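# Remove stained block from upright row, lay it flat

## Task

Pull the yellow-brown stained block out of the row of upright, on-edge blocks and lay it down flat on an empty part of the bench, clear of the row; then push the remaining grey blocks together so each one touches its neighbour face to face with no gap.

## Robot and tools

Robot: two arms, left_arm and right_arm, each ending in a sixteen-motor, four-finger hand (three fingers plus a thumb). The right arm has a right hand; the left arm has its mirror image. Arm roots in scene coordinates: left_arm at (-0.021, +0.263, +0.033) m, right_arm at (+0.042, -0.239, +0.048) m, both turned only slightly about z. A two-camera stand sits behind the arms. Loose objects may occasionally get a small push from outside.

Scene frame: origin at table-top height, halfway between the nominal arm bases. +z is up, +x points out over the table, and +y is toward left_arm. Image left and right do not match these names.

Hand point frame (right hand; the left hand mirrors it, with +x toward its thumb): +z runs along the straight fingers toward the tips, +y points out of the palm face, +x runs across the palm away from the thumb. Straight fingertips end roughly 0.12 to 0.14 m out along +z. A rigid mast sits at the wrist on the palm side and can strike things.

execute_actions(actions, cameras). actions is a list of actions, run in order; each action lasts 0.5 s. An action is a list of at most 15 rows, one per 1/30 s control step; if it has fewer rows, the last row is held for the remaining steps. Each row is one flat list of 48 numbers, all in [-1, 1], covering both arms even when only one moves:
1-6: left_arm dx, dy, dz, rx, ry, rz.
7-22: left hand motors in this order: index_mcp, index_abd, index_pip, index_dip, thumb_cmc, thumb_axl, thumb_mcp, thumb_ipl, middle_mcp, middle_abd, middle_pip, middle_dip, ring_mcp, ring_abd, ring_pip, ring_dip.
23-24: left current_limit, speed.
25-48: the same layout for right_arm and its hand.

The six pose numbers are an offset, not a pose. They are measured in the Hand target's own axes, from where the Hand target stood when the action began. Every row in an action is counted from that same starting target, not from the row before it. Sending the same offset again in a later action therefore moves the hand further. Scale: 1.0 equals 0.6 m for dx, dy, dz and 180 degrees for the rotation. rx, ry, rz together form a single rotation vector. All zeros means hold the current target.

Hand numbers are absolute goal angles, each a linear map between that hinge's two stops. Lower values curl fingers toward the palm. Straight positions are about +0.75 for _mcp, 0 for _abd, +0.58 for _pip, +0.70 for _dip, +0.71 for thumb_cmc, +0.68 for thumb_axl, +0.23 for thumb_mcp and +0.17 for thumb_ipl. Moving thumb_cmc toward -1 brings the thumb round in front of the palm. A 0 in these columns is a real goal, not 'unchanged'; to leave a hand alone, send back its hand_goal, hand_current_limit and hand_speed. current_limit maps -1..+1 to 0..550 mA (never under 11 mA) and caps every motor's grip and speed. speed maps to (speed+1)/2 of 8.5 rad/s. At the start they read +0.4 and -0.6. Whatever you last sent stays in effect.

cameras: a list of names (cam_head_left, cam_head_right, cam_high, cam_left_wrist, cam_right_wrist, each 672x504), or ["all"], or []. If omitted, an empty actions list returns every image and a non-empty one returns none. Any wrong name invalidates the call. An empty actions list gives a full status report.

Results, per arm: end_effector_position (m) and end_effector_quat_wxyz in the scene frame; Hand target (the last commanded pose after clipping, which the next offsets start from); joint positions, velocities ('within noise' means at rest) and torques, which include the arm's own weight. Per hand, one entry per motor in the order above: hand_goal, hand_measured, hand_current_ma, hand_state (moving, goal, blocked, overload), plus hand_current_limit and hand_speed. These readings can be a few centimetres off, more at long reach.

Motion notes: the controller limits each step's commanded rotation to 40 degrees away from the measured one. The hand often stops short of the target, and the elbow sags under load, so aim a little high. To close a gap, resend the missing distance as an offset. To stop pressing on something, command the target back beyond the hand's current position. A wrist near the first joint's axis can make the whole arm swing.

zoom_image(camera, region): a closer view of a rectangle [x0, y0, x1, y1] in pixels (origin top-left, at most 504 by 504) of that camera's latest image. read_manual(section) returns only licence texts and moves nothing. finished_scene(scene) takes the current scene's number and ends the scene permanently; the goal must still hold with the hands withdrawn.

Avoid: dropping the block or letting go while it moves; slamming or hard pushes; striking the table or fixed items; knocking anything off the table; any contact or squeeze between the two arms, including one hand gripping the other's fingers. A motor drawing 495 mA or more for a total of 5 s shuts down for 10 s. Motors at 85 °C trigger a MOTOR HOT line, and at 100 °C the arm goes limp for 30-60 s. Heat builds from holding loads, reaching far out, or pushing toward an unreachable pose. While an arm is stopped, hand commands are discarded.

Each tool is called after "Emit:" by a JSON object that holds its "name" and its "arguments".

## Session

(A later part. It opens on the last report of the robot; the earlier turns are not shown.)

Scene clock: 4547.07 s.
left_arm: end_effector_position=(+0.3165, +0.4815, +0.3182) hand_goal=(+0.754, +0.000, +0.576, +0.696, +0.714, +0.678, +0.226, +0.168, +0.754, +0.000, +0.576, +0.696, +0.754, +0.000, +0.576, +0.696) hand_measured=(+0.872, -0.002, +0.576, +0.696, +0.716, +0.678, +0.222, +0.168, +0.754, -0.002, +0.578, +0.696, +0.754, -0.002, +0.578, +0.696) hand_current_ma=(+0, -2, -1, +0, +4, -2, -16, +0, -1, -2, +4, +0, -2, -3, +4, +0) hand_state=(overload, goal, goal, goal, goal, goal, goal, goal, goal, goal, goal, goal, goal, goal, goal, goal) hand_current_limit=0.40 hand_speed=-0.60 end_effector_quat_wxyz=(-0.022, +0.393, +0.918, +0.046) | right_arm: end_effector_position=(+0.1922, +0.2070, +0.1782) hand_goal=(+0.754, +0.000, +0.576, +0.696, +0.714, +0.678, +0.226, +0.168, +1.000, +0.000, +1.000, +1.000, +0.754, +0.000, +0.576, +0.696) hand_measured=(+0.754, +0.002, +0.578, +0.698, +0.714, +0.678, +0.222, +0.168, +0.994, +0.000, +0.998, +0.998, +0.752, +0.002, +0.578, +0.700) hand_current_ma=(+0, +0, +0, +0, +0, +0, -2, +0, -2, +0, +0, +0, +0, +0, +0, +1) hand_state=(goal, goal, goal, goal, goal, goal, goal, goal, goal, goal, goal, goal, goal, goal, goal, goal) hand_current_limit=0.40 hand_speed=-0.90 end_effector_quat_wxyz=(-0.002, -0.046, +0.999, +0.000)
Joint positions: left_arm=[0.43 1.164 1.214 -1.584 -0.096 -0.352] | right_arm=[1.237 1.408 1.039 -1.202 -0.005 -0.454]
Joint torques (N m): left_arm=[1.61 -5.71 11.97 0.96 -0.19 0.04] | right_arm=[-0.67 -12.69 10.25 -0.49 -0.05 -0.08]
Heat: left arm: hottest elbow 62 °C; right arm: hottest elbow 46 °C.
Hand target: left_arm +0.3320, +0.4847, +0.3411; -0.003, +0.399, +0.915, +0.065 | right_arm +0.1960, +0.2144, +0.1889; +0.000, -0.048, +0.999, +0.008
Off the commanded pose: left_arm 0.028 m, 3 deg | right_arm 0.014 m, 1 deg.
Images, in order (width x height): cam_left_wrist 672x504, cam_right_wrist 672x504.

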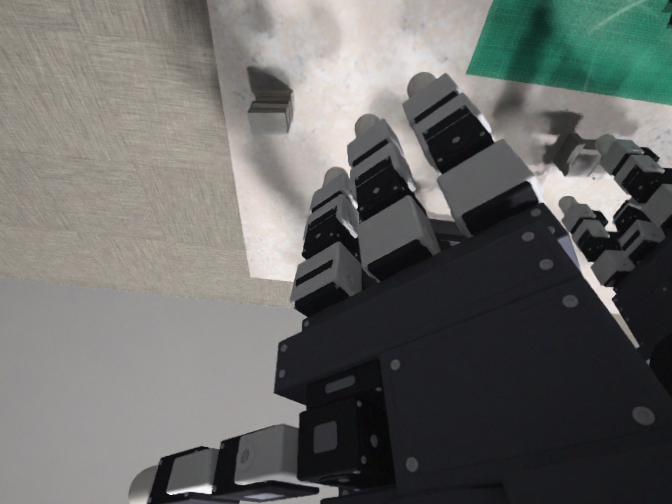

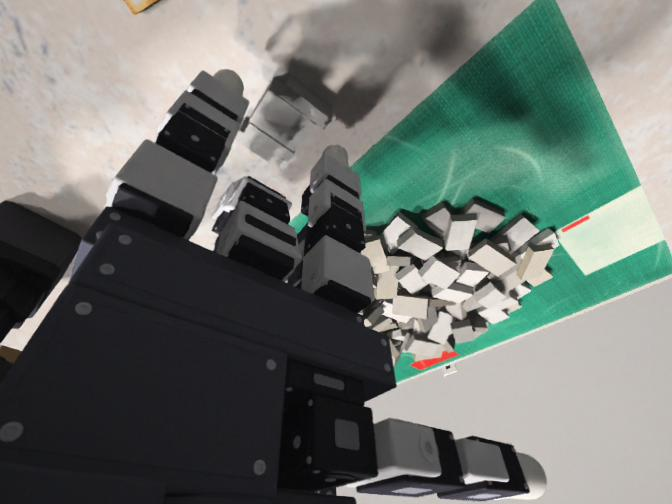

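Emit:
{"name": "execute_actions", "arguments": {"actions": [[[0,0,0,0,0,0,0.754,0,0.576,0.696,0.714,0.678,0.226,0.168,0.754,0,0.576,0.696,0.754,0,0.576,0.696,0.4,-0.6,0.0067,0.0004,0,0,0,-0.017,0.754,0,0.576,0.696,0.714,0.678,0.226,0.168,1,0,1,1,0.754,0,0.576,0.696,0.4,-0.9],[0,0,0,0,0,0,0.754,0,0.576,0.696,0.714,0.678,0.226,0.168,0.754,0,0.576,0.696,0.754,0,0.576,0.696,0.4,-0.6,0.0134,0.0008,0,0,0,-0.034,0.754,0,0.576,0.696,0.714,0.678,0.226,0.168,1,0,1,1,0.754,0,0.576,0.696,0.4,-0.9],[0,0,0,0,0,0,0.754,0,0.576,0.696,0.714,0.678,0.226,0.168,0.754,0,0.576,0.696,0.754,0,0.576,0.696,0.4,-0.6,0.02,0.0011,0,0,0,-0.051,0.754,0,0.576,0.696,0.714,0.678,0.226,0.168,1,0,1,1,0.754,0,0.576,0.696,0.4,-0.9],[0,0,0,0,0,0,0.754,0,0.576,0.696,0.714,0.678,0.226,0.168,0.754,0,0.576,0.696,0.754,0,0.576,0.696,0.4,-0.6,0.0267,0.0015,0,0,0,-0.0683,0.754,0,0.576,0.696,0.714,0.678,0.226,0.168,1,0,1,1,0.754,0,0.576,0.696,0.4,-0.9]],[[0,0,0,0,0,0,0.754,0,0.576,0.696,0.714,0.678,0.226,0.168,0.754,0,0.576,0.696,0.754,0,0.576,0.696,0.4,-0.6,0,0,0.01,0,0,0,0.754,0,0.576,0.696,0.714,0.678,0.226,0.168,1,0,1,1,0.754,0,0.576,0.696,0.4,-0.9],[0,0,0,0,0,0,0.754,0,0.576,0.696,0.714,0.678,0.226,0.168,0.754,0,0.576,0.696,0.754,0,0.576,0.696,0.4,-0.6,0,0,0.02,0,0,0,0.754,0,0.576,0.696,0.714,0.678,0.226,0.168,1,0,1,1,0.754,0,0.576,0.696,0.4,-0.9],[0,0,0,0,0,0,0.754,0,0.576,0.696,0.714,0.678,0.226,0.168,0.754,0,0.576,0.696,0.754,0,0.576,0.696,0.4,-0.6,0,0,0.03,0,0,0,0.754,0,0.576,0.696,0.714,0.678,0.226,0.168,1,0,1,1,0.754,0,0.576,0.696,0.4,-0.9],[0,0,0,0,0,0,0.754,0,0.576,0.696,0.714,0.678,0.226,0.168,0.754,0,0.576,0.696,0.754,0,0.576,0.696,0.4,-0.6,0,0,0.04,0,0,0,0.754,0,0.576,0.696,0.714,0.678,0.226,0.168,1,0,1,1,0.754,0,0.576,0.696,0.4,-0.9]]], "cameras": ["cam_right_wrist", "cam_left_wrist"]}}

Emit:
{"name": "zoom_image", "arguments": {"camera": "cam_right_wrist", "region": [200, 20, 400, 200]}}

Emit:
{"name": "zoom_image", "arguments": {"camera": "cam_left_wrist", "region": [530, 100, 660, 200]}}

Scene clock: 4612.97 s.
left_arm: end_effector_position=(+0.3165, +0.4815, +0.3182) hand_goal=(+0.754, +0.000, +0.576, +0.696, +0.714, +0.678, +0.226, +0.168, +0.754, +0.000, +0.576, +0.696, +0.754, +0.000, +0.576, +0.696) hand_measured=(+0.872, -0.002, +0.576, +0.696, +0.716, +0.678, +0.222, +0.168, +0.754, -0.002, +0.578, +0.696, +0.754, -0.002, +0.578, +0.696) hand_current_ma=(+0, -2, -1, +0, +4, -2, -16, +0, -1, -2, +4, +0, -2, -3, +4, +0) hand_state=(overload, goal, goal, goal, goal, goal, goal, goal, goal, goal, goal, goal, goal, goal, goal, goal) hand_current_limit=0.40 hand_speed=-0.60 end_effector_quat_wxyz=(-0.022, +0.393, +0.918, +0.046) | right_arm: end_effector_position=(+0.1762, +0.2137, +0.1756) hand_goal=(+0.754, +0.000, +0.576, +0.696, +0.714, +0.678, +0.226, +0.168, +1.000, +0.000, +1.000, +1.000, +0.754, +0.000, +0.576, +0.696) hand_measured=(+0.754, +0.002, +0.578, +0.698, +0.714, +0.678, +0.222, +0.168, +0.994, +0.000, +0.998, +0.998, +0.752, +0.002, +0.578, +0.700) hand_current_ma=(+0, +0, +0, +0, +0, +0, -2, +0, -2, +0, +0, +0, +0, +0, +0, +1) hand_state=(goal, goal, goal, goal, goal, goal, goal, goal, goal, goal, goal, goal, goal, goal, goal, goal) hand_current_limit=0.40 hand_speed=-0.90 end_effector_quat_wxyz=(+0.005, -0.154, +0.988, +0.013)
Joint positions: left_arm=[0.43 1.164 1.214 -1.584 -0.096 -0.352] | right_arm=[1.235 1.412 1.028 -1.16 -0.005 -0.674]
Joint torques (N m): left_arm=[1.73 -5.83 11.95 0.95 -0.19 0.04] | right_arm=[-1.2 -10.75 7.8 0.31 -0.09 -0.08]
Heat: left arm: hottest elbow 63 °C; right arm: hottest elbow 46 °C.
Hand target: left_arm +0.3320, +0.4847, +0.3411; -0.003, +0.399, +0.915, +0.065 | right_arm +0.1800, +0.2142, +0.1648; +0.000, -0.155, +0.988, +0.008
Off the commanded pose: left_arm 0.028 m, 3 deg | right_arm 0.011 m, 1 deg.
Images, in order (width x height): cam_left_wrist 672x504, cam_right_wrist 672x504.

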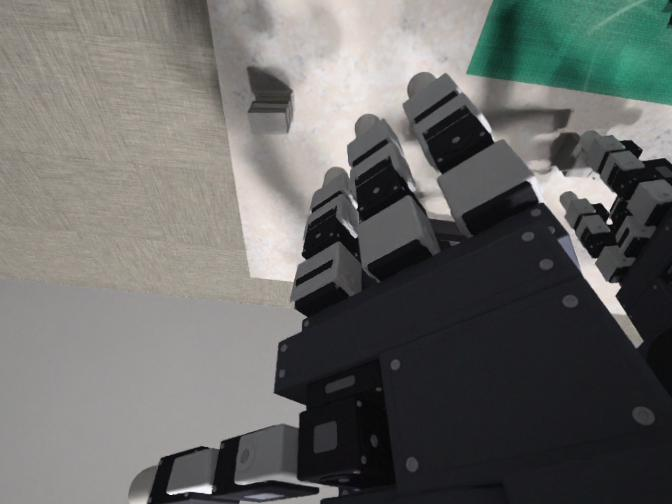

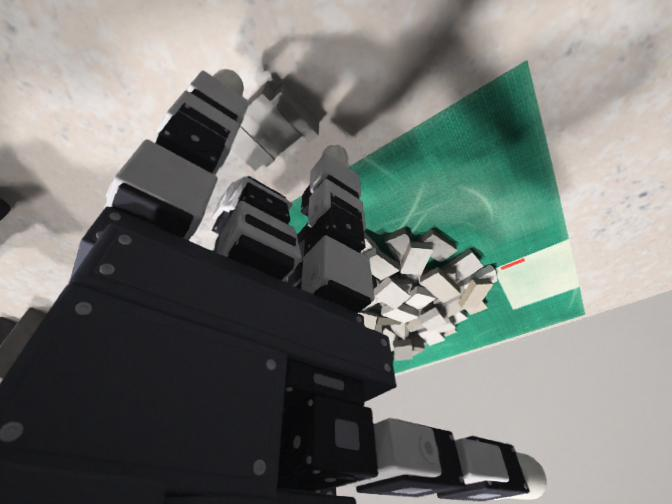

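Scaled by 2.520 from the camera's 672x504 image, which has a finer 960x720 frame.

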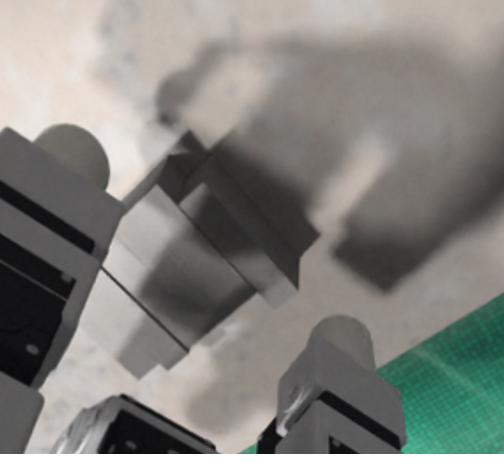

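Scaled by 3.877 from the camera's 672x504 image, which has a finer 960x720 frame.

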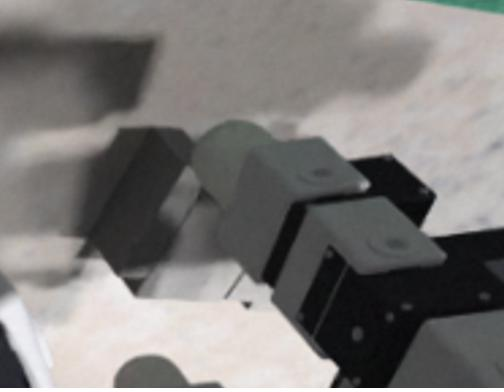

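Emit:
{"name": "execute_actions", "arguments": {"actions": [[[0,0,0,0,0,0,0.754,0,0.576,0.696,0.714,0.678,0.226,0.168,0.754,0,0.576,0.696,0.754,0,0.576,0.696,0.4,-0.6,-0.005,-0.006,0.004,0,0,0,0.754,0,0.576,0.696,0.714,0.678,0.226,0.168,1,0,1,1,0.754,0,0.576,0.696,0.4,-0.9],[0,0,0,0,0,0,0.754,0,0.576,0.696,0.714,0.678,0.226,0.168,0.754,0,0.576,0.696,0.754,0,0.576,0.696,0.4,-0.6,-0.0101,-0.012,0.01,0,0,0,0.754,0,0.576,0.696,0.714,0.678,0.226,0.168,1,0,1,1,0.754,0,0.576,0.696,0.4,-0.9]],[[0,0,0,0,0,0,0.754,0,0.576,0.696,0.714,0.678,0.226,0.168,0.754,0,0.576,0.696,0.754,0,0.576,0.696,0.4,-0.6,0,0,0.006,0,0,0,0.754,0,0.576,0.696,0.714,0.678,0.226,0.168,1,0,1,1,0.754,0,0.576,0.696,0.4,-0.9],[0,0,0,0,0,0,0.754,0,0.576,0.696,0.714,0.678,0.226,0.168,0.754,0,0.576,0.696,0.754,0,0.576,0.696,0.4,-0.6,0,0,0.012,0,0,0,0.754,0,0.576,0.696,0.714,0.678,0.226,0.168,1,0,1,1,0.754,0,0.576,0.696,0.4,-0.9],[0,0,0,0,0,0,0.754,0,0.576,0.696,0.714,0.678,0.226,0.168,0.754,0,0.576,0.696,0.754,0,0.576,0.696,0.4,-0.6,0,0,0.02,0,0,0,0.754,0,0.576,0.696,0.714,0.678,0.226,0.168,1,0,1,1,0.754,0,0.576,0.696,0.4,-0.9]]], "cameras": ["cam_right_wrist", "cam_left_wrist"]}}

Emit:
{"name": "zoom_image", "arguments": {"camera": "cam_right_wrist", "region": [200, 20, 400, 200]}}

Emit:
{"name": "zoom_image", "arguments": {"camera": "cam_left_wrist", "region": [530, 100, 660, 200]}}

Scene clock: 4627.63 s.
left_arm: end_effector_position=(+0.3165, +0.4815, +0.3182) hand_goal=(+0.754, +0.000, +0.576, +0.696, +0.714, +0.678, +0.226, +0.168, +0.754, +0.000, +0.576, +0.696, +0.754, +0.000, +0.576, +0.696) hand_measured=(+0.872, -0.002, +0.576, +0.696, +0.716, +0.678, +0.222, +0.168, +0.754, -0.002, +0.578, +0.696, +0.754, -0.002, +0.578, +0.696) hand_current_ma=(+0, -2, -1, +0, +4, -2, -16, +0, -1, -2, +4, +0, -2, -3, +4, +0) hand_state=(overload, goal, goal, goal, goal, goal, goal, goal, goal, goal, goal, goal, goal, goal, goal, goal) hand_current_limit=0.40 hand_speed=-0.60 end_effector_quat_wxyz=(-0.022, +0.393, +0.918, +0.046) | right_arm: end_effector_position=(+0.1860, +0.2081, +0.1550) hand_goal=(+0.754, +0.000, +0.576, +0.696, +0.714, +0.678, +0.226, +0.168, +1.000, +0.000, +1.000, +1.000, +0.754, +0.000, +0.576, +0.696) hand_measured=(+0.754, +0.002, +0.578, +0.698, +0.714, +0.678, +0.222, +0.168, +0.994, +0.000, +0.998, +0.998, +0.752, +0.002, +0.578, +0.700) hand_current_ma=(+0, +0, +0, +0, +0, +0, -2, +0, -2, +0, +0, +0, +0, +0, +0, +1) hand_state=(goal, goal, goal, goal, goal, goal, goal, goal, goal, goal, goal, goal, goal, goal, goal, goal) hand_current_limit=0.40 hand_speed=-0.90 end_effector_quat_wxyz=(+0.003, -0.152, +0.988, +0.011)
Joint positions: left_arm=[0.43 1.164 1.214 -1.584 -0.096 -0.352] | right_arm=[1.207 1.433 0.993 -1.109 -0.006 -0.698]
Joint torques (N m): left_arm=[1.67 -5.77 11.97 0.96 -0.19 0.03] | right_arm=[-0.85 -11.28 7.69 0.34 -0.06 -0.09]
Heat: left arm: hottest elbow 63 °C; right arm: hottest elbow 46 °C.
Hand target: left_arm +0.3320, +0.4847, +0.3411; -0.003, +0.399, +0.915, +0.065 | right_arm +0.1878, +0.2094, +0.1466; +0.000, -0.155, +0.988, +0.008
Off the commanded pose: left_arm 0.028 m, 3 deg | right_arm 0.008 m, 1 deg.
Images, in order (width x height): cam_left_wrist 672x504, cam_right_wrist 672x504.

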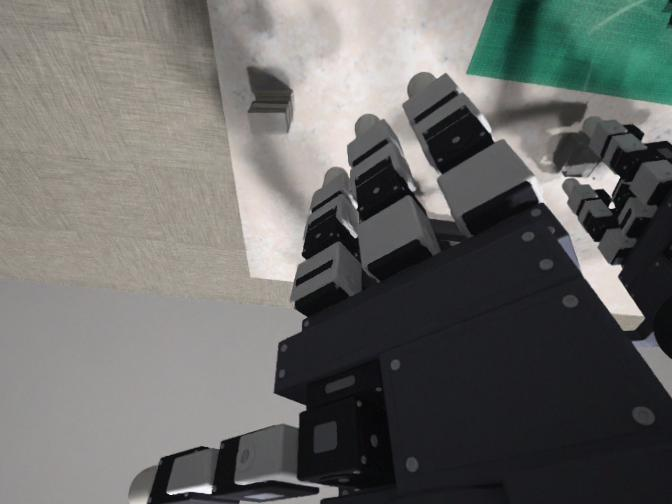

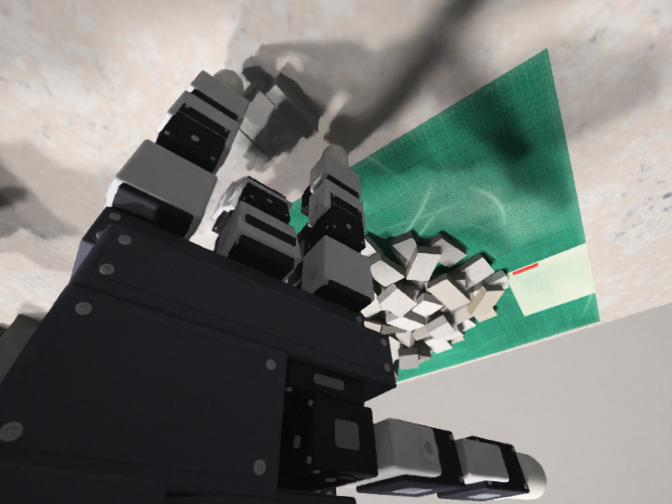

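Scaled by 2.520 from the camera's 672x504 image, which has a finer 960x720 frame.

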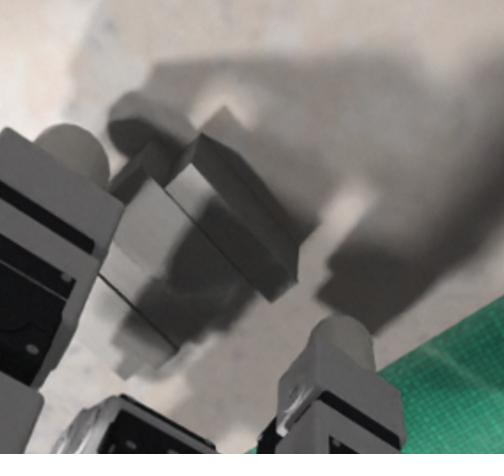

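Scaled by 3.877 from the camera's 672x504 image, which has a finer 960x720 frame.

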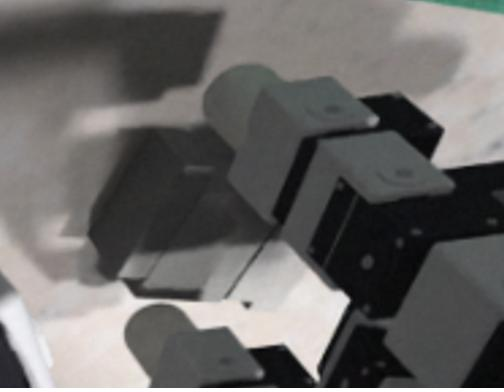

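Emit:
{"name": "execute_actions", "arguments": {"actions": [[[0,0,0,0,0,0,0.754,0,0.576,0.696,0.714,0.678,0.226,0.168,0.754,0,0.576,0.696,0.754,0,0.576,0.696,0.4,-0.6,0.001,-0.003,0.008,0,0,0,0.754,0,0.576,0.696,0.714,0.678,0.226,0.168,1,0,1,1,0.754,0,0.576,0.696,0.4,-0.9],[0,0,0,0,0,0,0.754,0,0.576,0.696,0.714,0.678,0.226,0.168,0.754,0,0.576,0.696,0.754,0,0.576,0.696,0.4,-0.6,0.002,-0.005,0.016,0,0,0,0.754,0,0.576,0.696,0.714,0.678,0.226,0.168,1,0,1,1,0.754,0,0.576,0.696,0.4,-0.9],[0,0,0,0,0,0,0.754,0,0.576,0.696,0.714,0.678,0.226,0.168,0.754,0,0.576,0.696,0.754,0,0.576,0.696,0.4,-0.6,0.002,-0.005,0.024,0,0,0,0.754,0,0.576,0.696,0.714,0.678,0.226,0.168,1,0,1,1,0.754,0,0.576,0.696,0.4,-0.9]]], "cameras": ["cam_right_wrist"]}}

Emit:
{"name": "zoom_image", "arguments": {"camera": "cam_right_wrist", "region": [200, 20, 400, 200]}}

Scene clock: 4642.83 s.
left_arm: end_effector_position=(+0.3165, +0.4815, +0.3182) hand_goal=(+0.754, +0.000, +0.576, +0.696, +0.714, +0.678, +0.226, +0.168, +0.754, +0.000, +0.576, +0.696, +0.754, +0.000, +0.576, +0.696) hand_measured=(+0.872, -0.002, +0.576, +0.696, +0.716, +0.678, +0.222, +0.168, +0.754, -0.002, +0.578, +0.696, +0.754, -0.002, +0.578, +0.696) hand_current_ma=(+0, -2, -1, +0, +4, -2, -16, +0, -1, -2, +4, +0, -2, -3, +4, +0) hand_state=(overload, goal, goal, goal, goal, goal, goal, goal, goal, goal, goal, goal, goal, goal, goal, goal) hand_current_limit=0.40 hand_speed=-0.60 end_effector_quat_wxyz=(-0.022, +0.393, +0.918, +0.046) | right_arm: end_effector_position=(+0.1846, +0.2053, +0.1403) hand_goal=(+0.754, +0.000, +0.576, +0.696, +0.714, +0.678, +0.226, +0.168, +1.000, +0.000, +1.000, +1.000, +0.754, +0.000, +0.576, +0.696) hand_measured=(+0.754, +0.002, +0.578, +0.698, +0.714, +0.678, +0.222, +0.168, +0.994, +0.000, +0.998, +0.998, +0.752, +0.002, +0.578, +0.700) hand_current_ma=(+0, +0, +0, +0, +0, +0, -2, +0, -2, +0, +0, +0, +0, +0, +0, +1) hand_state=(goal, goal, goal, goal, goal, goal, goal, goal, goal, goal, goal, goal, goal, goal, goal, goal) hand_current_limit=0.40 hand_speed=-0.90 end_effector_quat_wxyz=(+0.003, -0.153, +0.988, +0.011)
Joint positions: left_arm=[0.43 1.164 1.214 -1.584 -0.096 -0.352] | right_arm=[1.207 1.444 0.962 -1.067 -0.006 -0.7]
Joint torques (N m): left_arm=[1.67 -5.77 12 0.98 -0.18 0.04] | right_arm=[-1.08 -11.22 7.64 0.36 -0.06 -0.1]
Heat: left arm: hottest elbow 63 °C; right arm: hottest elbow 45 °C.
Hand target: left_arm +0.3320, +0.4847, +0.3411; -0.003, +0.399, +0.915, +0.065 | right_arm +0.1875, +0.2064, +0.1323; +0.000, -0.155, +0.988, +0.008
Off the commanded pose: left_arm 0.028 m, 3 deg | right_arm 0.009 m, 0 deg.
Images, in order (width x height): cam_right_wrist 672x504.

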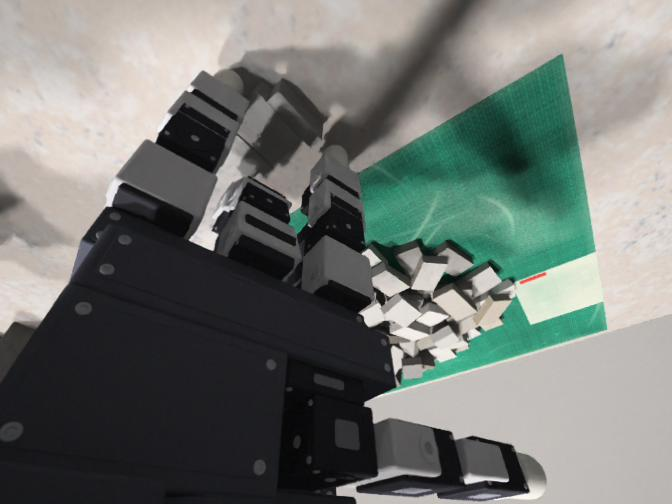

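Scaled by 2.520 from the camera's 672x504 image, which has a finer 960x720 frame.

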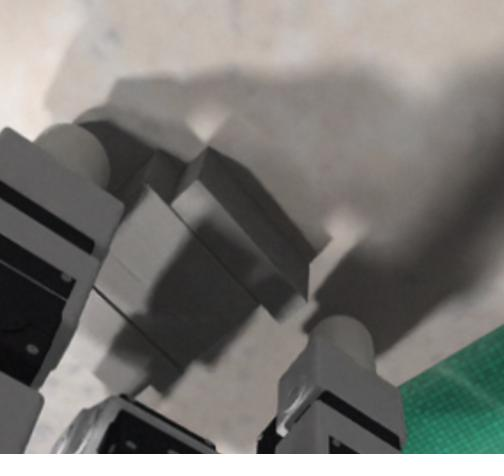

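Emit:
{"name": "execute_actions", "arguments": {"actions": [[[0,0,0,0,0,0,0.754,0,0.576,0.696,0.714,0.678,0.226,0.168,0.754,0,0.576,0.696,0.754,0,0.576,0.696,0.4,-0.6,0,0,0,0,0,0,0.754,-0.04,0.576,0.696,0.714,0.678,0.226,0.168,1,0,1,1,0.754,0.05,0.576,0.696,0.4,-0.95],[0,0,0,0,0,0,0.754,0,0.576,0.696,0.714,0.678,0.226,0.168,0.754,0,0.576,0.696,0.754,0,0.576,0.696,0.4,-0.6,0,0,0,0,0,0,0.754,-0.08,0.576,0.696,0.714,0.678,0.226,0.168,1,0,1,1,0.754,0.09,0.576,0.696,0.4,-0.95]]], "cameras": ["cam_right_wrist"]}}

Emit:
{"name": "zoom_image", "arguments": {"camera": "cam_right_wrist", "region": [200, 20, 400, 200]}}

Scene clock: 4651.63 s.
left_arm: end_effector_position=(+0.3165, +0.4815, +0.3182) hand_goal=(+0.754, +0.000, +0.576, +0.696, +0.714, +0.678, +0.226, +0.168, +0.754, +0.000, +0.576, +0.696, +0.754, +0.000, +0.576, +0.696) hand_measured=(+0.872, -0.002, +0.576, +0.696, +0.716, +0.678, +0.222, +0.168, +0.754, -0.002, +0.578, +0.696, +0.754, -0.002, +0.578, +0.696) hand_current_ma=(+0, -2, -1, +0, +4, -2, -16, +0, -1, -2, +4, +0, -2, -3, +4, +0) hand_state=(overload, goal, goal, goal, goal, goal, goal, goal, goal, goal, goal, goal, goal, goal, goal, goal) hand_current_limit=0.40 hand_speed=-0.60 end_effector_quat_wxyz=(-0.022, +0.393, +0.918, +0.046) | right_arm: end_effector_position=(+0.1844, +0.2054, +0.1403) hand_goal=(+0.754, -0.080, +0.576, +0.696, +0.714, +0.678, +0.226, +0.168, +1.000, +0.000, +1.000, +1.000, +0.754, +0.090, +0.576, +0.696) hand_measured=(+0.754, -0.076, +0.578, +0.698, +0.714, +0.678, +0.222, +0.168, +0.994, +0.000, +0.998, +0.998, +0.756, +0.064, +0.578, +0.698) hand_current_ma=(+0, +1, +0, +0, +0, +0, -2, +0, -2, +0, +0, +0, +0, -16, +0, +1) hand_state=(goal, goal, goal, goal, goal, goal, goal, goal, goal, goal, goal, goal, goal, blocked, goal, goal) hand_current_limit=0.40 hand_speed=-0.95 end_effector_quat_wxyz=(+0.002, -0.154, +0.988, +0.011)
Joint positions: left_arm=[0.43 1.164 1.214 -1.584 -0.096 -0.352] | right_arm=[1.207 1.444 0.962 -1.067 -0.007 -0.701]
Joint torques (N m): left_arm=[1.67 -5.71 11.97 0.98 -0.18 0.04] | right_arm=[-1.03 -11.11 7.58 0.31 -0.01 -0.09]
Heat: left arm: hottest elbow 63 °C; right arm: hottest elbow 46 °C.
Hand target: left_arm +0.3320, +0.4847, +0.3411; -0.003, +0.399, +0.915, +0.065 | right_arm +0.1875, +0.2064, +0.1323; +0.000, -0.155, +0.988, +0.007
Off the commanded pose: left_arm 0.028 m, 3 deg | right_arm 0.009 m, 0 deg.
Images, in order (width x height): cam_right_wrist 672x504.

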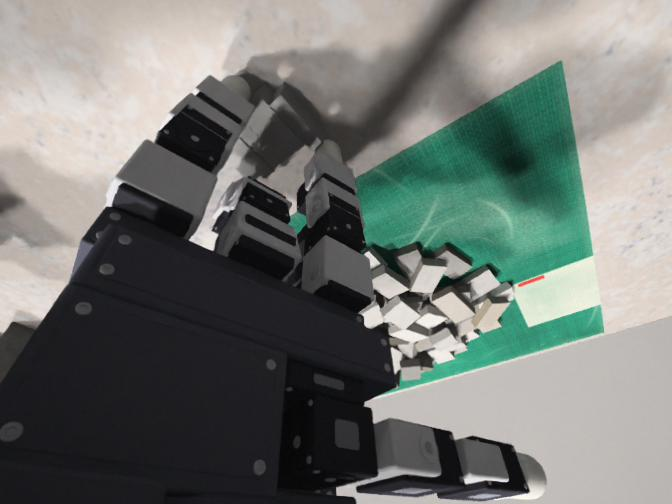

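Scaled by 2.520 from the camera's 672x504 image, which has a finer 960x720 frame.

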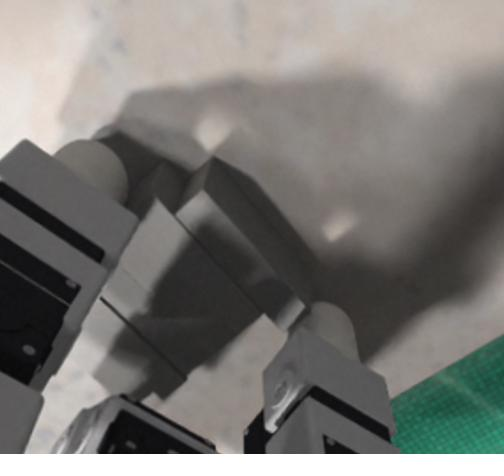

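Emit:
{"name": "execute_actions", "arguments": {"actions": [[[0,0,0,0,0,0,0.754,0,0.576,0.696,0.714,0.678,0.226,0.168,0.754,0,0.576,0.696,0.754,0,0.576,0.696,0.4,-0.6,0,0,0,0,0,0,0.754,-0.11,0.576,0.696,0.714,0.678,0.226,0.168,1,0,1,1,0.754,0.09,0.576,0.696,0.4,-0.95],[0,0,0,0,0,0,0.754,0,0.576,0.696,0.714,0.678,0.226,0.168,0.754,0,0.576,0.696,0.754,0,0.576,0.696,0.4,-0.6,0,0,0,0,0,0,0.754,-0.14,0.576,0.696,0.714,0.678,0.226,0.168,1,0,1,1,0.754,0.09,0.576,0.696,0.4,-0.95]]], "cameras": ["cam_right_wrist"]}}

Emit:
{"name": "zoom_image", "arguments": {"camera": "cam_right_wrist", "region": [200, 20, 400, 200]}}

Scene clock: 4661.27 s.
left_arm: end_effector_position=(+0.3165, +0.4815, +0.3182) hand_goal=(+0.754, +0.000, +0.576, +0.696, +0.714, +0.678, +0.226, +0.168, +0.754, +0.000, +0.576, +0.696, +0.754, +0.000, +0.576, +0.696) hand_measured=(+0.872, -0.002, +0.576, +0.696, +0.716, +0.678, +0.222, +0.168, +0.754, -0.002, +0.578, +0.696, +0.754, -0.002, +0.578, +0.696) hand_current_ma=(+0, -2, -1, +0, +4, -2, -16, +0, -1, -2, +4, +0, -2, -3, +4, +0) hand_state=(overload, goal, goal, goal, goal, goal, goal, goal, goal, goal, goal, goal, goal, goal, goal, goal) hand_current_limit=0.40 hand_speed=-0.60 end_effector_quat_wxyz=(-0.022, +0.393, +0.918, +0.046) | right_arm: end_effector_position=(+0.1844, +0.2054, +0.1403) hand_goal=(+0.754, -0.140, +0.576, +0.696, +0.714, +0.678, +0.226, +0.168, +1.000, +0.000, +1.000, +1.000, +0.754, +0.090, +0.576, +0.696) hand_measured=(+0.754, -0.120, +0.578, +0.698, +0.714, +0.678, +0.222, +0.168, +0.994, +0.000, +0.998, +0.998, +0.756, +0.064, +0.578, +0.698) hand_current_ma=(+0, +11, +0, +0, +0, +0, -2, +0, -2, +0, +0, +0, +0, -16, +0, +1) hand_state=(goal, blocked, goal, goal, goal, goal, goal, goal, goal, goal, goal, goal, goal, blocked, goal, goal) hand_current_limit=0.40 hand_speed=-0.95 end_effector_quat_wxyz=(+0.002, -0.154, +0.988, +0.011)
Joint positions: left_arm=[0.43 1.164 1.214 -1.584 -0.096 -0.352] | right_arm=[1.207 1.444 0.962 -1.067 -0.007 -0.701]
Joint torques (N m): left_arm=[1.67 -5.77 11.96 0.96 -0.18 0.04] | right_arm=[-0.97 -11.16 7.58 0.36 -0.01 -0.09]
Heat: left arm: hottest elbow 63 °C; right arm: hottest elbow 46 °C.
Hand target: left_arm +0.3320, +0.4847, +0.3411; -0.003, +0.399, +0.915, +0.065 | right_arm +0.1875, +0.2064, +0.1323; +0.000, -0.155, +0.988, +0.007
Off the commanded pose: left_arm 0.028 m, 3 deg | right_arm 0.009 m, 0 deg.
Images, in order (width x height): cam_right_wrist 672x504.

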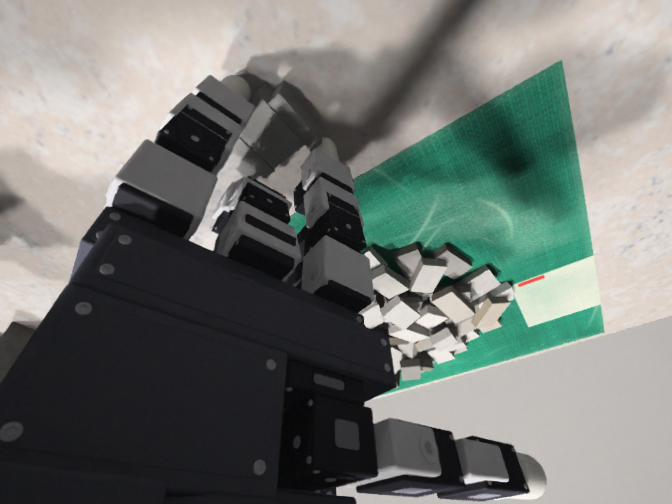

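Scaled by 2.520 from the camera's 672x504 image, which has a finer 960x720 frame.

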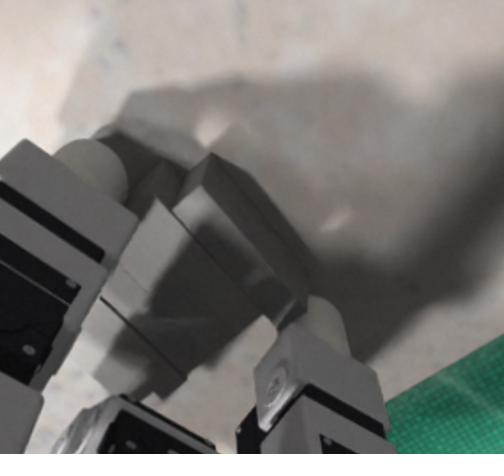

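Emit:
{"name": "execute_actions", "arguments": {"actions": [[[0,0,0,0,0,0,0.754,0,0.576,0.696,0.714,0.678,0.226,0.168,0.754,0,0.576,0.696,0.754,0,0.576,0.696,0.4,-0.6,0,0,0,0,0,0,0.754,-0.17,0.576,0.696,0.714,0.678,0.226,0.168,1,0,1,1,0.754,0.1,0.576,0.696,0.4,-0.95],[0,0,0,0,0,0,0.754,0,0.576,0.696,0.714,0.678,0.226,0.168,0.754,0,0.576,0.696,0.754,0,0.576,0.696,0.4,-0.6,0,0,0,0,0,0,0.754,-0.2,0.576,0.696,0.714,0.678,0.226,0.168,1,0,1,1,0.754,0.11,0.576,0.696,0.4,-0.95]]], "cameras": ["cam_right_wrist"]}}

Emit:
{"name": "zoom_image", "arguments": {"camera": "cam_right_wrist", "region": [220, 60, 340, 180]}}

Scene clock: 4669.57 s.
left_arm: end_effector_position=(+0.3165, +0.4815, +0.3182) hand_goal=(+0.754, +0.000, +0.576, +0.696, +0.714, +0.678, +0.226, +0.168, +0.754, +0.000, +0.576, +0.696, +0.754, +0.000, +0.576, +0.696) hand_measured=(+0.872, -0.002, +0.576, +0.696, +0.716, +0.678, +0.222, +0.168, +0.754, -0.002, +0.578, +0.696, +0.754, -0.002, +0.578, +0.696) hand_current_ma=(+0, -2, -1, +0, +4, -2, -16, +0, -1, -2, +4, +0, -2, -3, +4, +0) hand_state=(overload, goal, goal, goal, goal, goal, goal, goal, goal, goal, goal, goal, goal, goal, goal, goal) hand_current_limit=0.40 hand_speed=-0.60 end_effector_quat_wxyz=(-0.022, +0.393, +0.918, +0.046) | right_arm: end_effector_position=(+0.1844, +0.2054, +0.1403) hand_goal=(+0.754, -0.200, +0.576, +0.696, +0.714, +0.678, +0.226, +0.168, +1.000, +0.000, +1.000, +1.000, +0.754, +0.110, +0.576, +0.696) hand_measured=(+0.752, -0.164, +0.576, +0.698, +0.714, +0.678, +0.222, +0.168, +0.994, +0.000, +0.998, +0.998, +0.756, +0.066, +0.578, +0.698) hand_current_ma=(+0, +29, +0, +0, +0, +0, -2, +0, -2, +0, +0, +0, +0, -42, +0, +1) hand_state=(goal, blocked, goal, goal, goal, goal, goal, goal, goal, goal, goal, goal, goal, blocked, goal, goal) hand_current_limit=0.40 hand_speed=-0.95 end_effector_quat_wxyz=(+0.002, -0.154, +0.988, +0.011)
Joint positions: left_arm=[0.43 1.164 1.214 -1.584 -0.096 -0.352] | right_arm=[1.207 1.444 0.962 -1.067 -0.007 -0.701]
Joint torques (N m): left_arm=[1.61 -5.77 11.97 0.98 -0.18 0.04] | right_arm=[-1.08 -11.22 7.61 0.35 -0.02 -0.08]
Heat: left arm: hottest elbow 63 °C; right arm: hottest elbow 46 °C.
Hand target: left_arm +0.3320, +0.4847, +0.3411; -0.003, +0.399, +0.915, +0.065 | right_arm +0.1875, +0.2064, +0.1323; +0.000, -0.155, +0.988, +0.007
Off the commanded pose: left_arm 0.028 m, 3 deg | right_arm 0.009 m, 0 deg.
Images, in order (width x height): cam_right_wrist 672x504.

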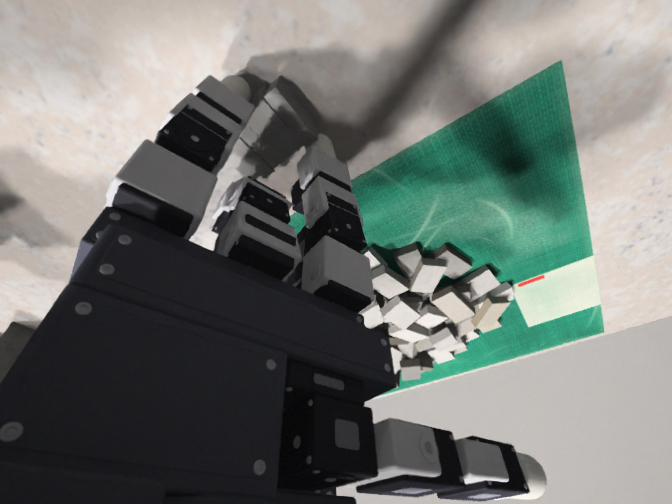

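Scaled by 4.200 from the camera's 672x504 image, which has a finer 960x720 frame.

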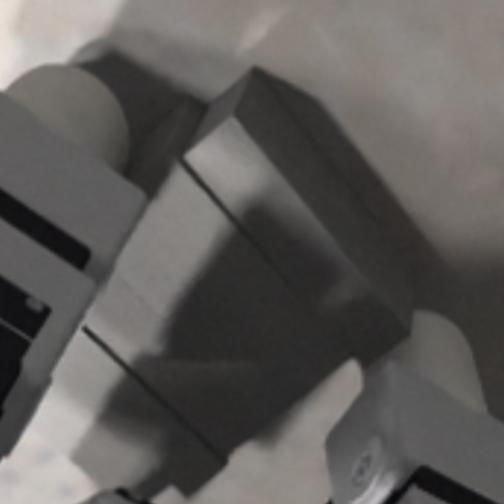

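Emit:
{"name": "execute_actions", "arguments": {"actions": [[[0,0,0,0,0,0,0.754,0,0.576,0.696,0.714,0.678,0.226,0.168,0.754,0,0.576,0.696,0.754,0,0.576,0.696,0.4,-0.6,0,0,0,0,0,0,0.754,-0.12,0.576,0.696,0.714,0.678,0.226,0.168,1,0,1,1,0.754,0.06,0.576,0.696,0.4,-0.95],[0,0,0,0,0,0,0.754,0,0.576,0.696,0.714,0.678,0.226,0.168,0.754,0,0.576,0.696,0.754,0,0.576,0.696,0.4,-0.6,0,0,-0.002,0,0,0,0.754,-0.07,0.576,0.696,0.714,0.678,0.226,0.168,1,0,1,1,0.754,0.03,0.576,0.696,0.4,-0.95],[0,0,0,0,0,0,0.754,0,0.576,0.696,0.714,0.678,0.226,0.168,0.754,0,0.576,0.696,0.754,0,0.576,0.696,0.4,-0.6,0,0,-0.005,0,0,0,0.754,-0.03,0.576,0.696,0.714,0.678,0.226,0.168,1,0,1,1,0.754,0,0.576,0.696,0.4,-0.95]],[[0,0,0,0,0,0,0.754,0,0.576,0.696,0.714,0.678,0.226,0.168,0.754,0,0.576,0.696,0.754,0,0.576,0.696,0.4,-0.6,0,0.002,-0.015,0,0,0,0.754,0,0.576,0.696,0.714,0.678,0.226,0.168,1,0,1,1,0.754,0,0.576,0.696,0.4,-0.9],[0,0,0,0,0,0,0.754,0,0.576,0.696,0.714,0.678,0.226,0.168,0.754,0,0.576,0.696,0.754,0,0.576,0.696,0.4,-0.6,0,0.004,-0.03,0,0,0,0.754,0,0.576,0.696,0.714,0.678,0.226,0.168,1,0,1,1,0.754,0,0.576,0.696,0.4,-0.9],[0,0,0,0,0,0,0.754,0,0.576,0.696,0.714,0.678,0.226,0.168,0.754,0,0.576,0.696,0.754,0,0.576,0.696,0.4,-0.6,0,0.005,-0.05,0,0,0,0.754,0,0.576,0.696,0.714,0.678,0.226,0.168,1,0,1,1,0.754,0,0.576,0.696,0.4,-0.9],[0,0,0,0,0,0,0.754,0,0.576,0.696,0.714,0.678,0.226,0.168,0.754,0,0.576,0.696,0.754,0,0.576,0.696,0.4,-0.6,0,0.006,-0.07,0,0,0,0.754,0,0.576,0.696,0.714,0.678,0.226,0.168,1,0,1,1,0.754,0,0.576,0.696,0.4,-0.9],[0,0,0,0,0,0,0.754,0,0.576,0.696,0.714,0.678,0.226,0.168,0.754,0,0.576,0.696,0.754,0,0.576,0.696,0.4,-0.6,0,0.006,-0.09,0,0,0,0.754,0,0.576,0.696,0.714,0.678,0.226,0.168,1,0,1,1,0.754,0,0.576,0.696,0.4,-0.9]]], "cameras": ["cam_right_wrist", "cam_left_wrist"]}}

Emit:
{"name": "zoom_image", "arguments": {"camera": "cam_right_wrist", "region": [220, 40, 350, 170]}}

Emit:
{"name": "zoom_image", "arguments": {"camera": "cam_left_wrist", "region": [530, 100, 660, 200]}}

Scene clock: 4744.67 s.
left_arm: end_effector_position=(+0.3165, +0.4815, +0.3182) hand_goal=(+0.754, +0.000, +0.576, +0.696, +0.714, +0.678, +0.226, +0.168, +0.754, +0.000, +0.576, +0.696, +0.754, +0.000, +0.576, +0.696) hand_measured=(+0.872, -0.002, +0.576, +0.696, +0.716, +0.678, +0.222, +0.168, +0.754, -0.002, +0.578, +0.696, +0.754, -0.002, +0.578, +0.696) hand_current_ma=(+0, -2, -1, +0, +4, -2, -16, +0, -1, -2, +4, +0, -2, -3, +4, +0) hand_state=(overload, goal, goal, goal, goal, goal, goal, goal, goal, goal, goal, goal, goal, goal, goal, goal) hand_current_limit=0.40 hand_speed=-0.60 end_effector_quat_wxyz=(-0.022, +0.393, +0.918, +0.046) | right_arm: end_effector_position=(+0.1828, +0.2016, +0.1786) hand_goal=(+0.754, +0.000, +0.576, +0.696, +0.714, +0.678, +0.226, +0.168, +1.000, +0.000, +1.000, +1.000, +0.754, +0.000, +0.576, +0.696) hand_measured=(+0.752, -0.002, +0.576, +0.698, +0.714, +0.678, +0.222, +0.168, +0.994, +0.000, +0.998, +0.998, +0.754, +0.004, +0.578, +0.698) hand_current_ma=(+0, +0, +0, +0, +0, +0, -2, +0, -2, +0, +0, +0, +0, +1, +0, +1) hand_state=(goal, goal, goal, goal, goal, goal, goal, goal, goal, goal, goal, goal, goal, goal, goal, goal) hand_current_limit=0.40 hand_speed=-0.90 end_effector_quat_wxyz=(-0.003, -0.154, +0.988, +0.001)
Joint positions: left_arm=[0.43 1.164 1.214 -1.584 -0.096 -0.352] | right_arm=[1.207 1.401 1.033 -1.203 -0.007 -0.701]
Joint torques (N m): left_arm=[1.73 -5.83 11.96 0.96 -0.18 0.04] | right_arm=[-0.73 -12.63 10.32 -0.55 -0.01 -0.04]
Heat: left arm: hottest elbow 63 °C; right arm: hottest elbow 45 °C.
Hand target: left_arm +0.3320, +0.4847, +0.3411; -0.003, +0.399, +0.915, +0.065 | right_arm +0.1866, +0.2091, +0.1894; +0.001, -0.155, +0.988, +0.008
Off the commanded pose: left_arm 0.028 m, 3 deg | right_arm 0.014 m, 1 deg.
Images, in order (width x height): cam_left_wrist 672x504, cam_right_wrist 672x504.

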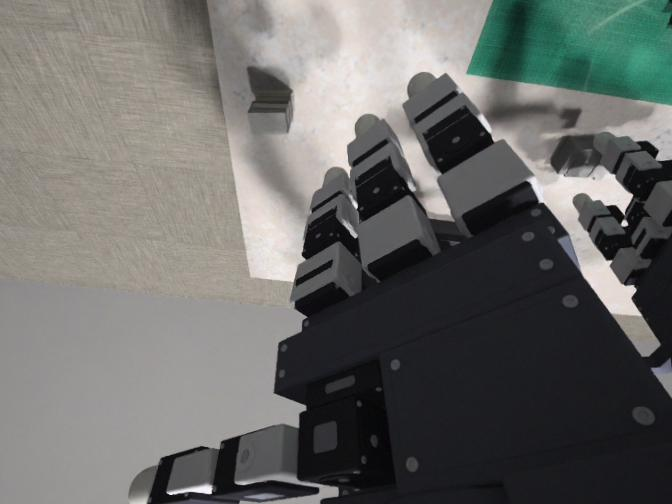

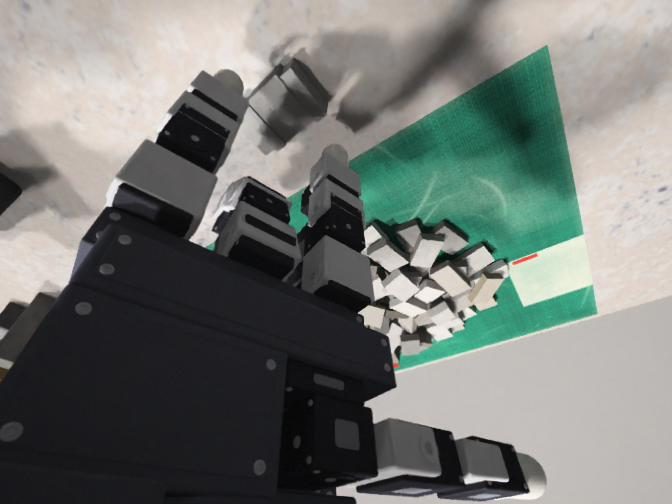

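Scaled by 3.877 from the camera's 672x504 image, which has a finer 960x720 frame.

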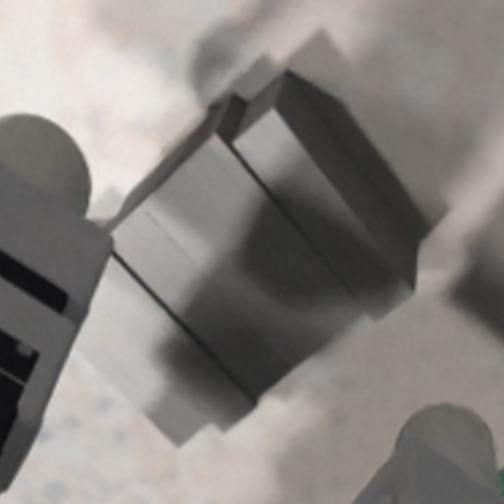

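Scaled by 3.877 from the camera's 672x504 image, which has a finer 960x720 frame.

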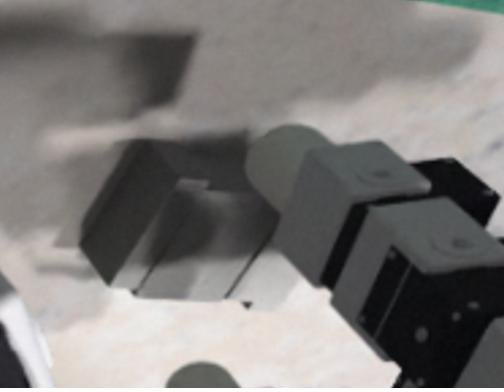

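Emit:
{"name": "execute_actions", "arguments": {"actions": [[[0,0,0,0,0,0,0.754,0,0.576,0.696,0.714,0.678,0.226,0.168,0.754,0,0.576,0.696,0.754,0,0.576,0.696,0.4,-0.6,-0.0056,-0.0003,0,0,0,0.0175,0.754,0,0.576,0.696,0.714,0.678,0.226,0.168,1,0,1,1,0.754,0,0.576,0.696,0.4,-0.9],[0,0,0,0,0,0,0.754,0,0.576,0.696,0.714,0.678,0.226,0.168,0.754,0,0.576,0.696,0.754,0,0.576,0.696,0.4,-0.6,-0.0113,-0.0006,0,0,0,0.035,0.754,0,0.576,0.696,0.714,0.678,0.226,0.168,1,0,1,1,0.754,0,0.576,0.696,0.4,-0.9],[0,0,0,0,0,0,0.754,0,0.576,0.696,0.714,0.678,0.226,0.168,0.754,0,0.576,0.696,0.754,0,0.576,0.696,0.4,-0.6,-0.0169,-0.001,0,0,0,0.0525,0.754,0,0.576,0.696,0.714,0.678,0.226,0.168,1,0,1,1,0.754,0,0.576,0.696,0.4,-0.9],[0,0,0,0,0,0,0.754,0,0.576,0.696,0.714,0.678,0.226,0.168,0.754,0,0.576,0.696,0.754,0,0.576,0.696,0.4,-0.6,-0.0225,-0.0013,0,0,0,0.07,0.754,0,0.576,0.696,0.714,0.678,0.226,0.168,1,0,1,1,0.754,0,0.576,0.696,0.4,-0.9]],[[0,0,0,0,0,0,0.754,0,0.576,0.696,0.714,0.678,0.226,0.168,0.754,0,0.576,0.696,0.754,0,0.576,0.696,0.4,-0.6,0,0,0.014,0,0,0,0.754,0,0.576,0.696,0.714,0.678,0.226,0.168,1,0,1,1,0.754,0,0.576,0.696,0.4,-0.9],[0,0,0,0,0,0,0.754,0,0.576,0.696,0.714,0.678,0.226,0.168,0.754,0,0.576,0.696,0.754,0,0.576,0.696,0.4,-0.6,0,0,0.028,0,0,0,0.754,0,0.576,0.696,0.714,0.678,0.226,0.168,1,0,1,1,0.754,0,0.576,0.696,0.4,-0.9],[0,0,0,0,0,0,0.754,0,0.576,0.696,0.714,0.678,0.226,0.168,0.754,0,0.576,0.696,0.754,0,0.576,0.696,0.4,-0.6,0,0,0.042,0,0,0,0.754,0,0.576,0.696,0.714,0.678,0.226,0.168,1,0,1,1,0.754,0,0.576,0.696,0.4,-0.9],[0,0,0,0,0,0,0.754,0,0.576,0.696,0.714,0.678,0.226,0.168,0.754,0,0.576,0.696,0.754,0,0.576,0.696,0.4,-0.6,0,0,0.056,0,0,0,0.754,0,0.576,0.696,0.714,0.678,0.226,0.168,1,0,1,1,0.754,0,0.576,0.696,0.4,-0.9]]], "cameras": ["cam_right_wrist"]}}

Emit:
{"name": "zoom_image", "arguments": {"camera": "cam_right_wrist", "region": [220, 40, 370, 180]}}

Scene clock: 4796.20 s.
left_arm: end_effector_position=(+0.3165, +0.4815, +0.3182) hand_goal=(+0.754, +0.000, +0.576, +0.696, +0.714, +0.678, +0.226, +0.168, +0.754, +0.000, +0.576, +0.696, +0.754, +0.000, +0.576, +0.696) hand_measured=(+0.872, -0.002, +0.576, +0.696, +0.716, +0.678, +0.222, +0.168, +0.754, -0.002, +0.578, +0.696, +0.754, -0.002, +0.578, +0.696) hand_current_ma=(+0, -2, -1, +0, +4, -2, -16, +0, -1, -2, +4, +0, -2, -3, +4, +0) hand_state=(overload, goal, goal, goal, goal, goal, goal, goal, goal, goal, goal, goal, goal, goal, goal, goal) hand_current_limit=0.40 hand_speed=-0.60 end_effector_quat_wxyz=(-0.022, +0.393, +0.918, +0.046) | right_arm: end_effector_position=(+0.2021, +0.2091, +0.1635) hand_goal=(+0.754, +0.000, +0.576, +0.696, +0.714, +0.678, +0.226, +0.168, +1.000, +0.000, +1.000, +1.000, +0.754, +0.000, +0.576, +0.696) hand_measured=(+0.752, -0.002, +0.576, +0.698, +0.714, +0.678, +0.222, +0.168, +0.994, +0.000, +0.998, +0.998, +0.754, +0.004, +0.578, +0.698) hand_current_ma=(+0, +0, +0, +0, +0, +0, -2, +0, -2, +0, +0, +0, +0, +0, +0, +1) hand_state=(goal, goal, goal, goal, goal, goal, goal, goal, goal, goal, goal, goal, goal, goal, goal, goal) hand_current_limit=0.40 hand_speed=-0.90 end_effector_quat_wxyz=(+0.000, -0.045, +0.999, +0.011)
Joint positions: left_arm=[0.43 1.164 1.214 -1.584 -0.096 -0.352] | right_arm=[1.214 1.427 1.011 -1.134 -0.009 -0.475]
Joint torques (N m): left_arm=[1.67 -5.71 11.95 0.98 -0.18 0.05] | right_arm=[0.15 -11.22 7.88 0.31 0.08 0.12]
Heat: left arm: hottest elbow 63 °C; right arm: hottest elbow 46 °C.
Hand target: left_arm +0.3320, +0.4847, +0.3411; -0.003, +0.399, +0.915, +0.065 | right_arm +0.1997, +0.2128, +0.1558; +0.000, -0.045, +0.999, +0.008
Off the commanded pose: left_arm 0.028 m, 3 deg | right_arm 0.009 m, 0 deg.
Images, in order (width x height): cam_right_wrist 672x504.

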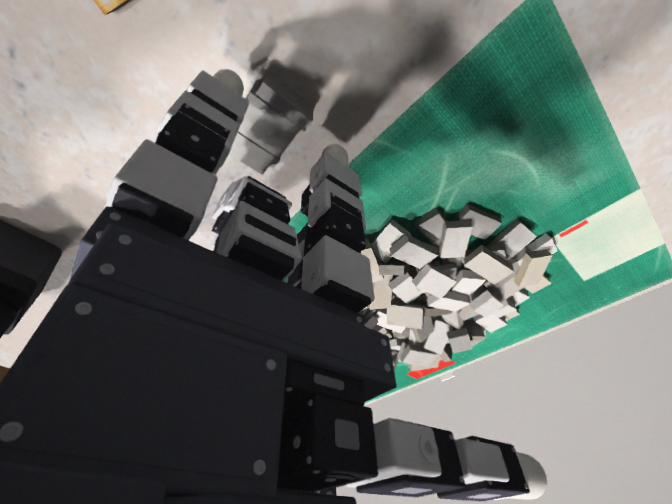

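Scaled by 3.360 from the camera's 672x504 image, which has a finer 960x720 frame.

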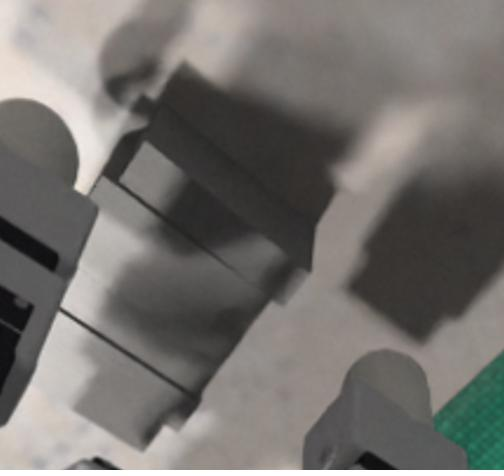

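Emit:
{"name": "execute_actions", "arguments": {"actions": [[[0,0,0,0,0,0,0.754,0,0.576,0.696,0.714,0.678,0.226,0.168,0.754,0,0.576,0.696,0.754,0,0.576,0.696,0.4,-0.6,0.003,-0.003,0.01,0,0,0,0.754,0,0.576,0.696,0.714,0.678,0.226,0.168,1,0,1,1,0.754,0,0.576,0.696,0.4,-0.9],[0,0,0,0,0,0,0.754,0,0.576,0.696,0.714,0.678,0.226,0.168,0.754,0,0.576,0.696,0.754,0,0.576,0.696,0.4,-0.6,0.0055,-0.0045,0.02,0,0,0,0.754,0,0.576,0.696,0.714,0.678,0.226,0.168,1,0,1,1,0.754,0,0.576,0.696,0.4,-0.9],[0,0,0,0,0,0,0.754,0,0.576,0.696,0.714,0.678,0.226,0.168,0.754,0,0.576,0.696,0.754,0,0.576,0.696,0.4,-0.6,0.0055,-0.0045,0.03,0,0,0,0.754,0,0.576,0.696,0.714,0.678,0.226,0.168,1,0,1,1,0.754,0,0.576,0.696,0.4,-0.9],[0,0,0,0,0,0,0.754,0,0.576,0.696,0.714,0.678,0.226,0.168,0.754,0,0.576,0.696,0.754,0,0.576,0.696,0.4,-0.6,0.0055,-0.0045,0.0385,0,0,0,0.754,0,0.576,0.696,0.714,0.678,0.226,0.168,1,0,1,1,0.754,0,0.576,0.696,0.4,-0.9]]], "cameras": ["cam_right_wrist"]}}

Emit:
{"name": "zoom_image", "arguments": {"camera": "cam_right_wrist", "region": [220, 60, 370, 200]}}

Scene clock: 4818.80 s.
left_arm: end_effector_position=(+0.3165, +0.4815, +0.3182) hand_goal=(+0.754, +0.000, +0.576, +0.696, +0.714, +0.678, +0.226, +0.168, +0.754, +0.000, +0.576, +0.696, +0.754, +0.000, +0.576, +0.696) hand_measured=(+0.872, -0.002, +0.576, +0.696, +0.716, +0.678, +0.222, +0.168, +0.754, -0.002, +0.578, +0.696, +0.754, -0.002, +0.578, +0.696) hand_current_ma=(+0, -2, -1, +0, +4, -2, -16, +0, -1, -2, +4, +0, -2, -3, +4, +0) hand_state=(overload, goal, goal, goal, goal, goal, goal, goal, goal, goal, goal, goal, goal, goal, goal, goal) hand_current_limit=0.40 hand_speed=-0.60 end_effector_quat_wxyz=(-0.022, +0.393, +0.918, +0.046) | right_arm: end_effector_position=(+0.1987, +0.2061, +0.1387) hand_goal=(+0.754, +0.000, +0.576, +0.696, +0.714, +0.678, +0.226, +0.168, +1.000, +0.000, +1.000, +1.000, +0.754, +0.000, +0.576, +0.696) hand_measured=(+0.752, -0.002, +0.576, +0.698, +0.714, +0.678, +0.222, +0.168, +0.994, +0.000, +0.998, +0.998, +0.754, +0.004, +0.578, +0.698) hand_current_ma=(+0, +0, +0, +0, +0, +0, -2, +0, -2, +0, +0, +0, +0, +0, +0, +1) hand_state=(goal, goal, goal, goal, goal, goal, goal, goal, goal, goal, goal, goal, goal, goal, goal, goal) hand_current_limit=0.40 hand_speed=-0.90 end_effector_quat_wxyz=(-0.001, -0.045, +0.999, +0.010)
Joint positions: left_arm=[0.43 1.164 1.214 -1.584 -0.096 -0.352] | right_arm=[1.219 1.449 0.962 -1.068 -0.009 -0.47]
Joint torques (N m): left_arm=[1.73 -5.71 11.97 0.95 -0.19 0.05] | right_arm=[0.21 -11.58 7.68 0.28 0.08 0.12]
Heat: left arm: hottest elbow 63 °C; right arm: hottest elbow 45 °C.
Hand target: left_arm +0.3320, +0.4847, +0.3411; -0.003, +0.399, +0.915, +0.065 | right_arm +0.1966, +0.2103, +0.1327; +0.000, -0.045, +0.999, +0.008
Off the commanded pose: left_arm 0.028 m, 3 deg | right_arm 0.008 m, 0 deg.
Images, in order (width x height): cam_right_wrist 672x504.

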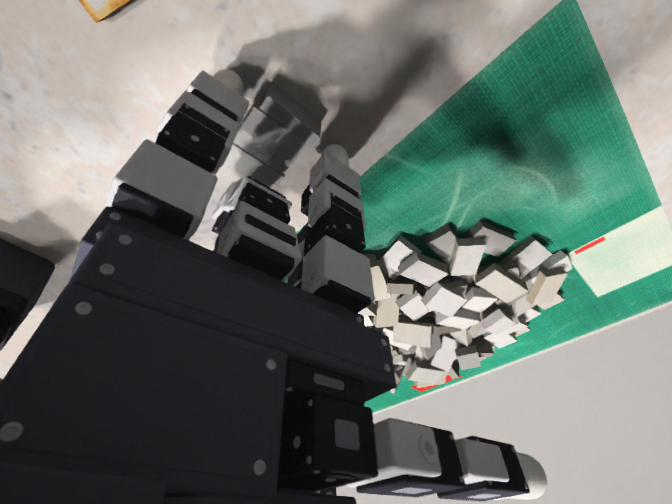

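Scaled by 3.360 from the camera's 672x504 image, which has a finer 960x720 frame.

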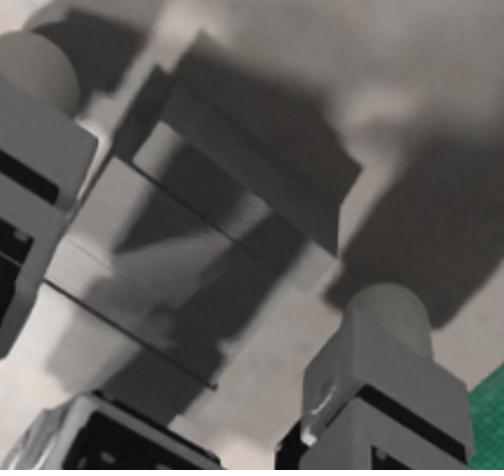

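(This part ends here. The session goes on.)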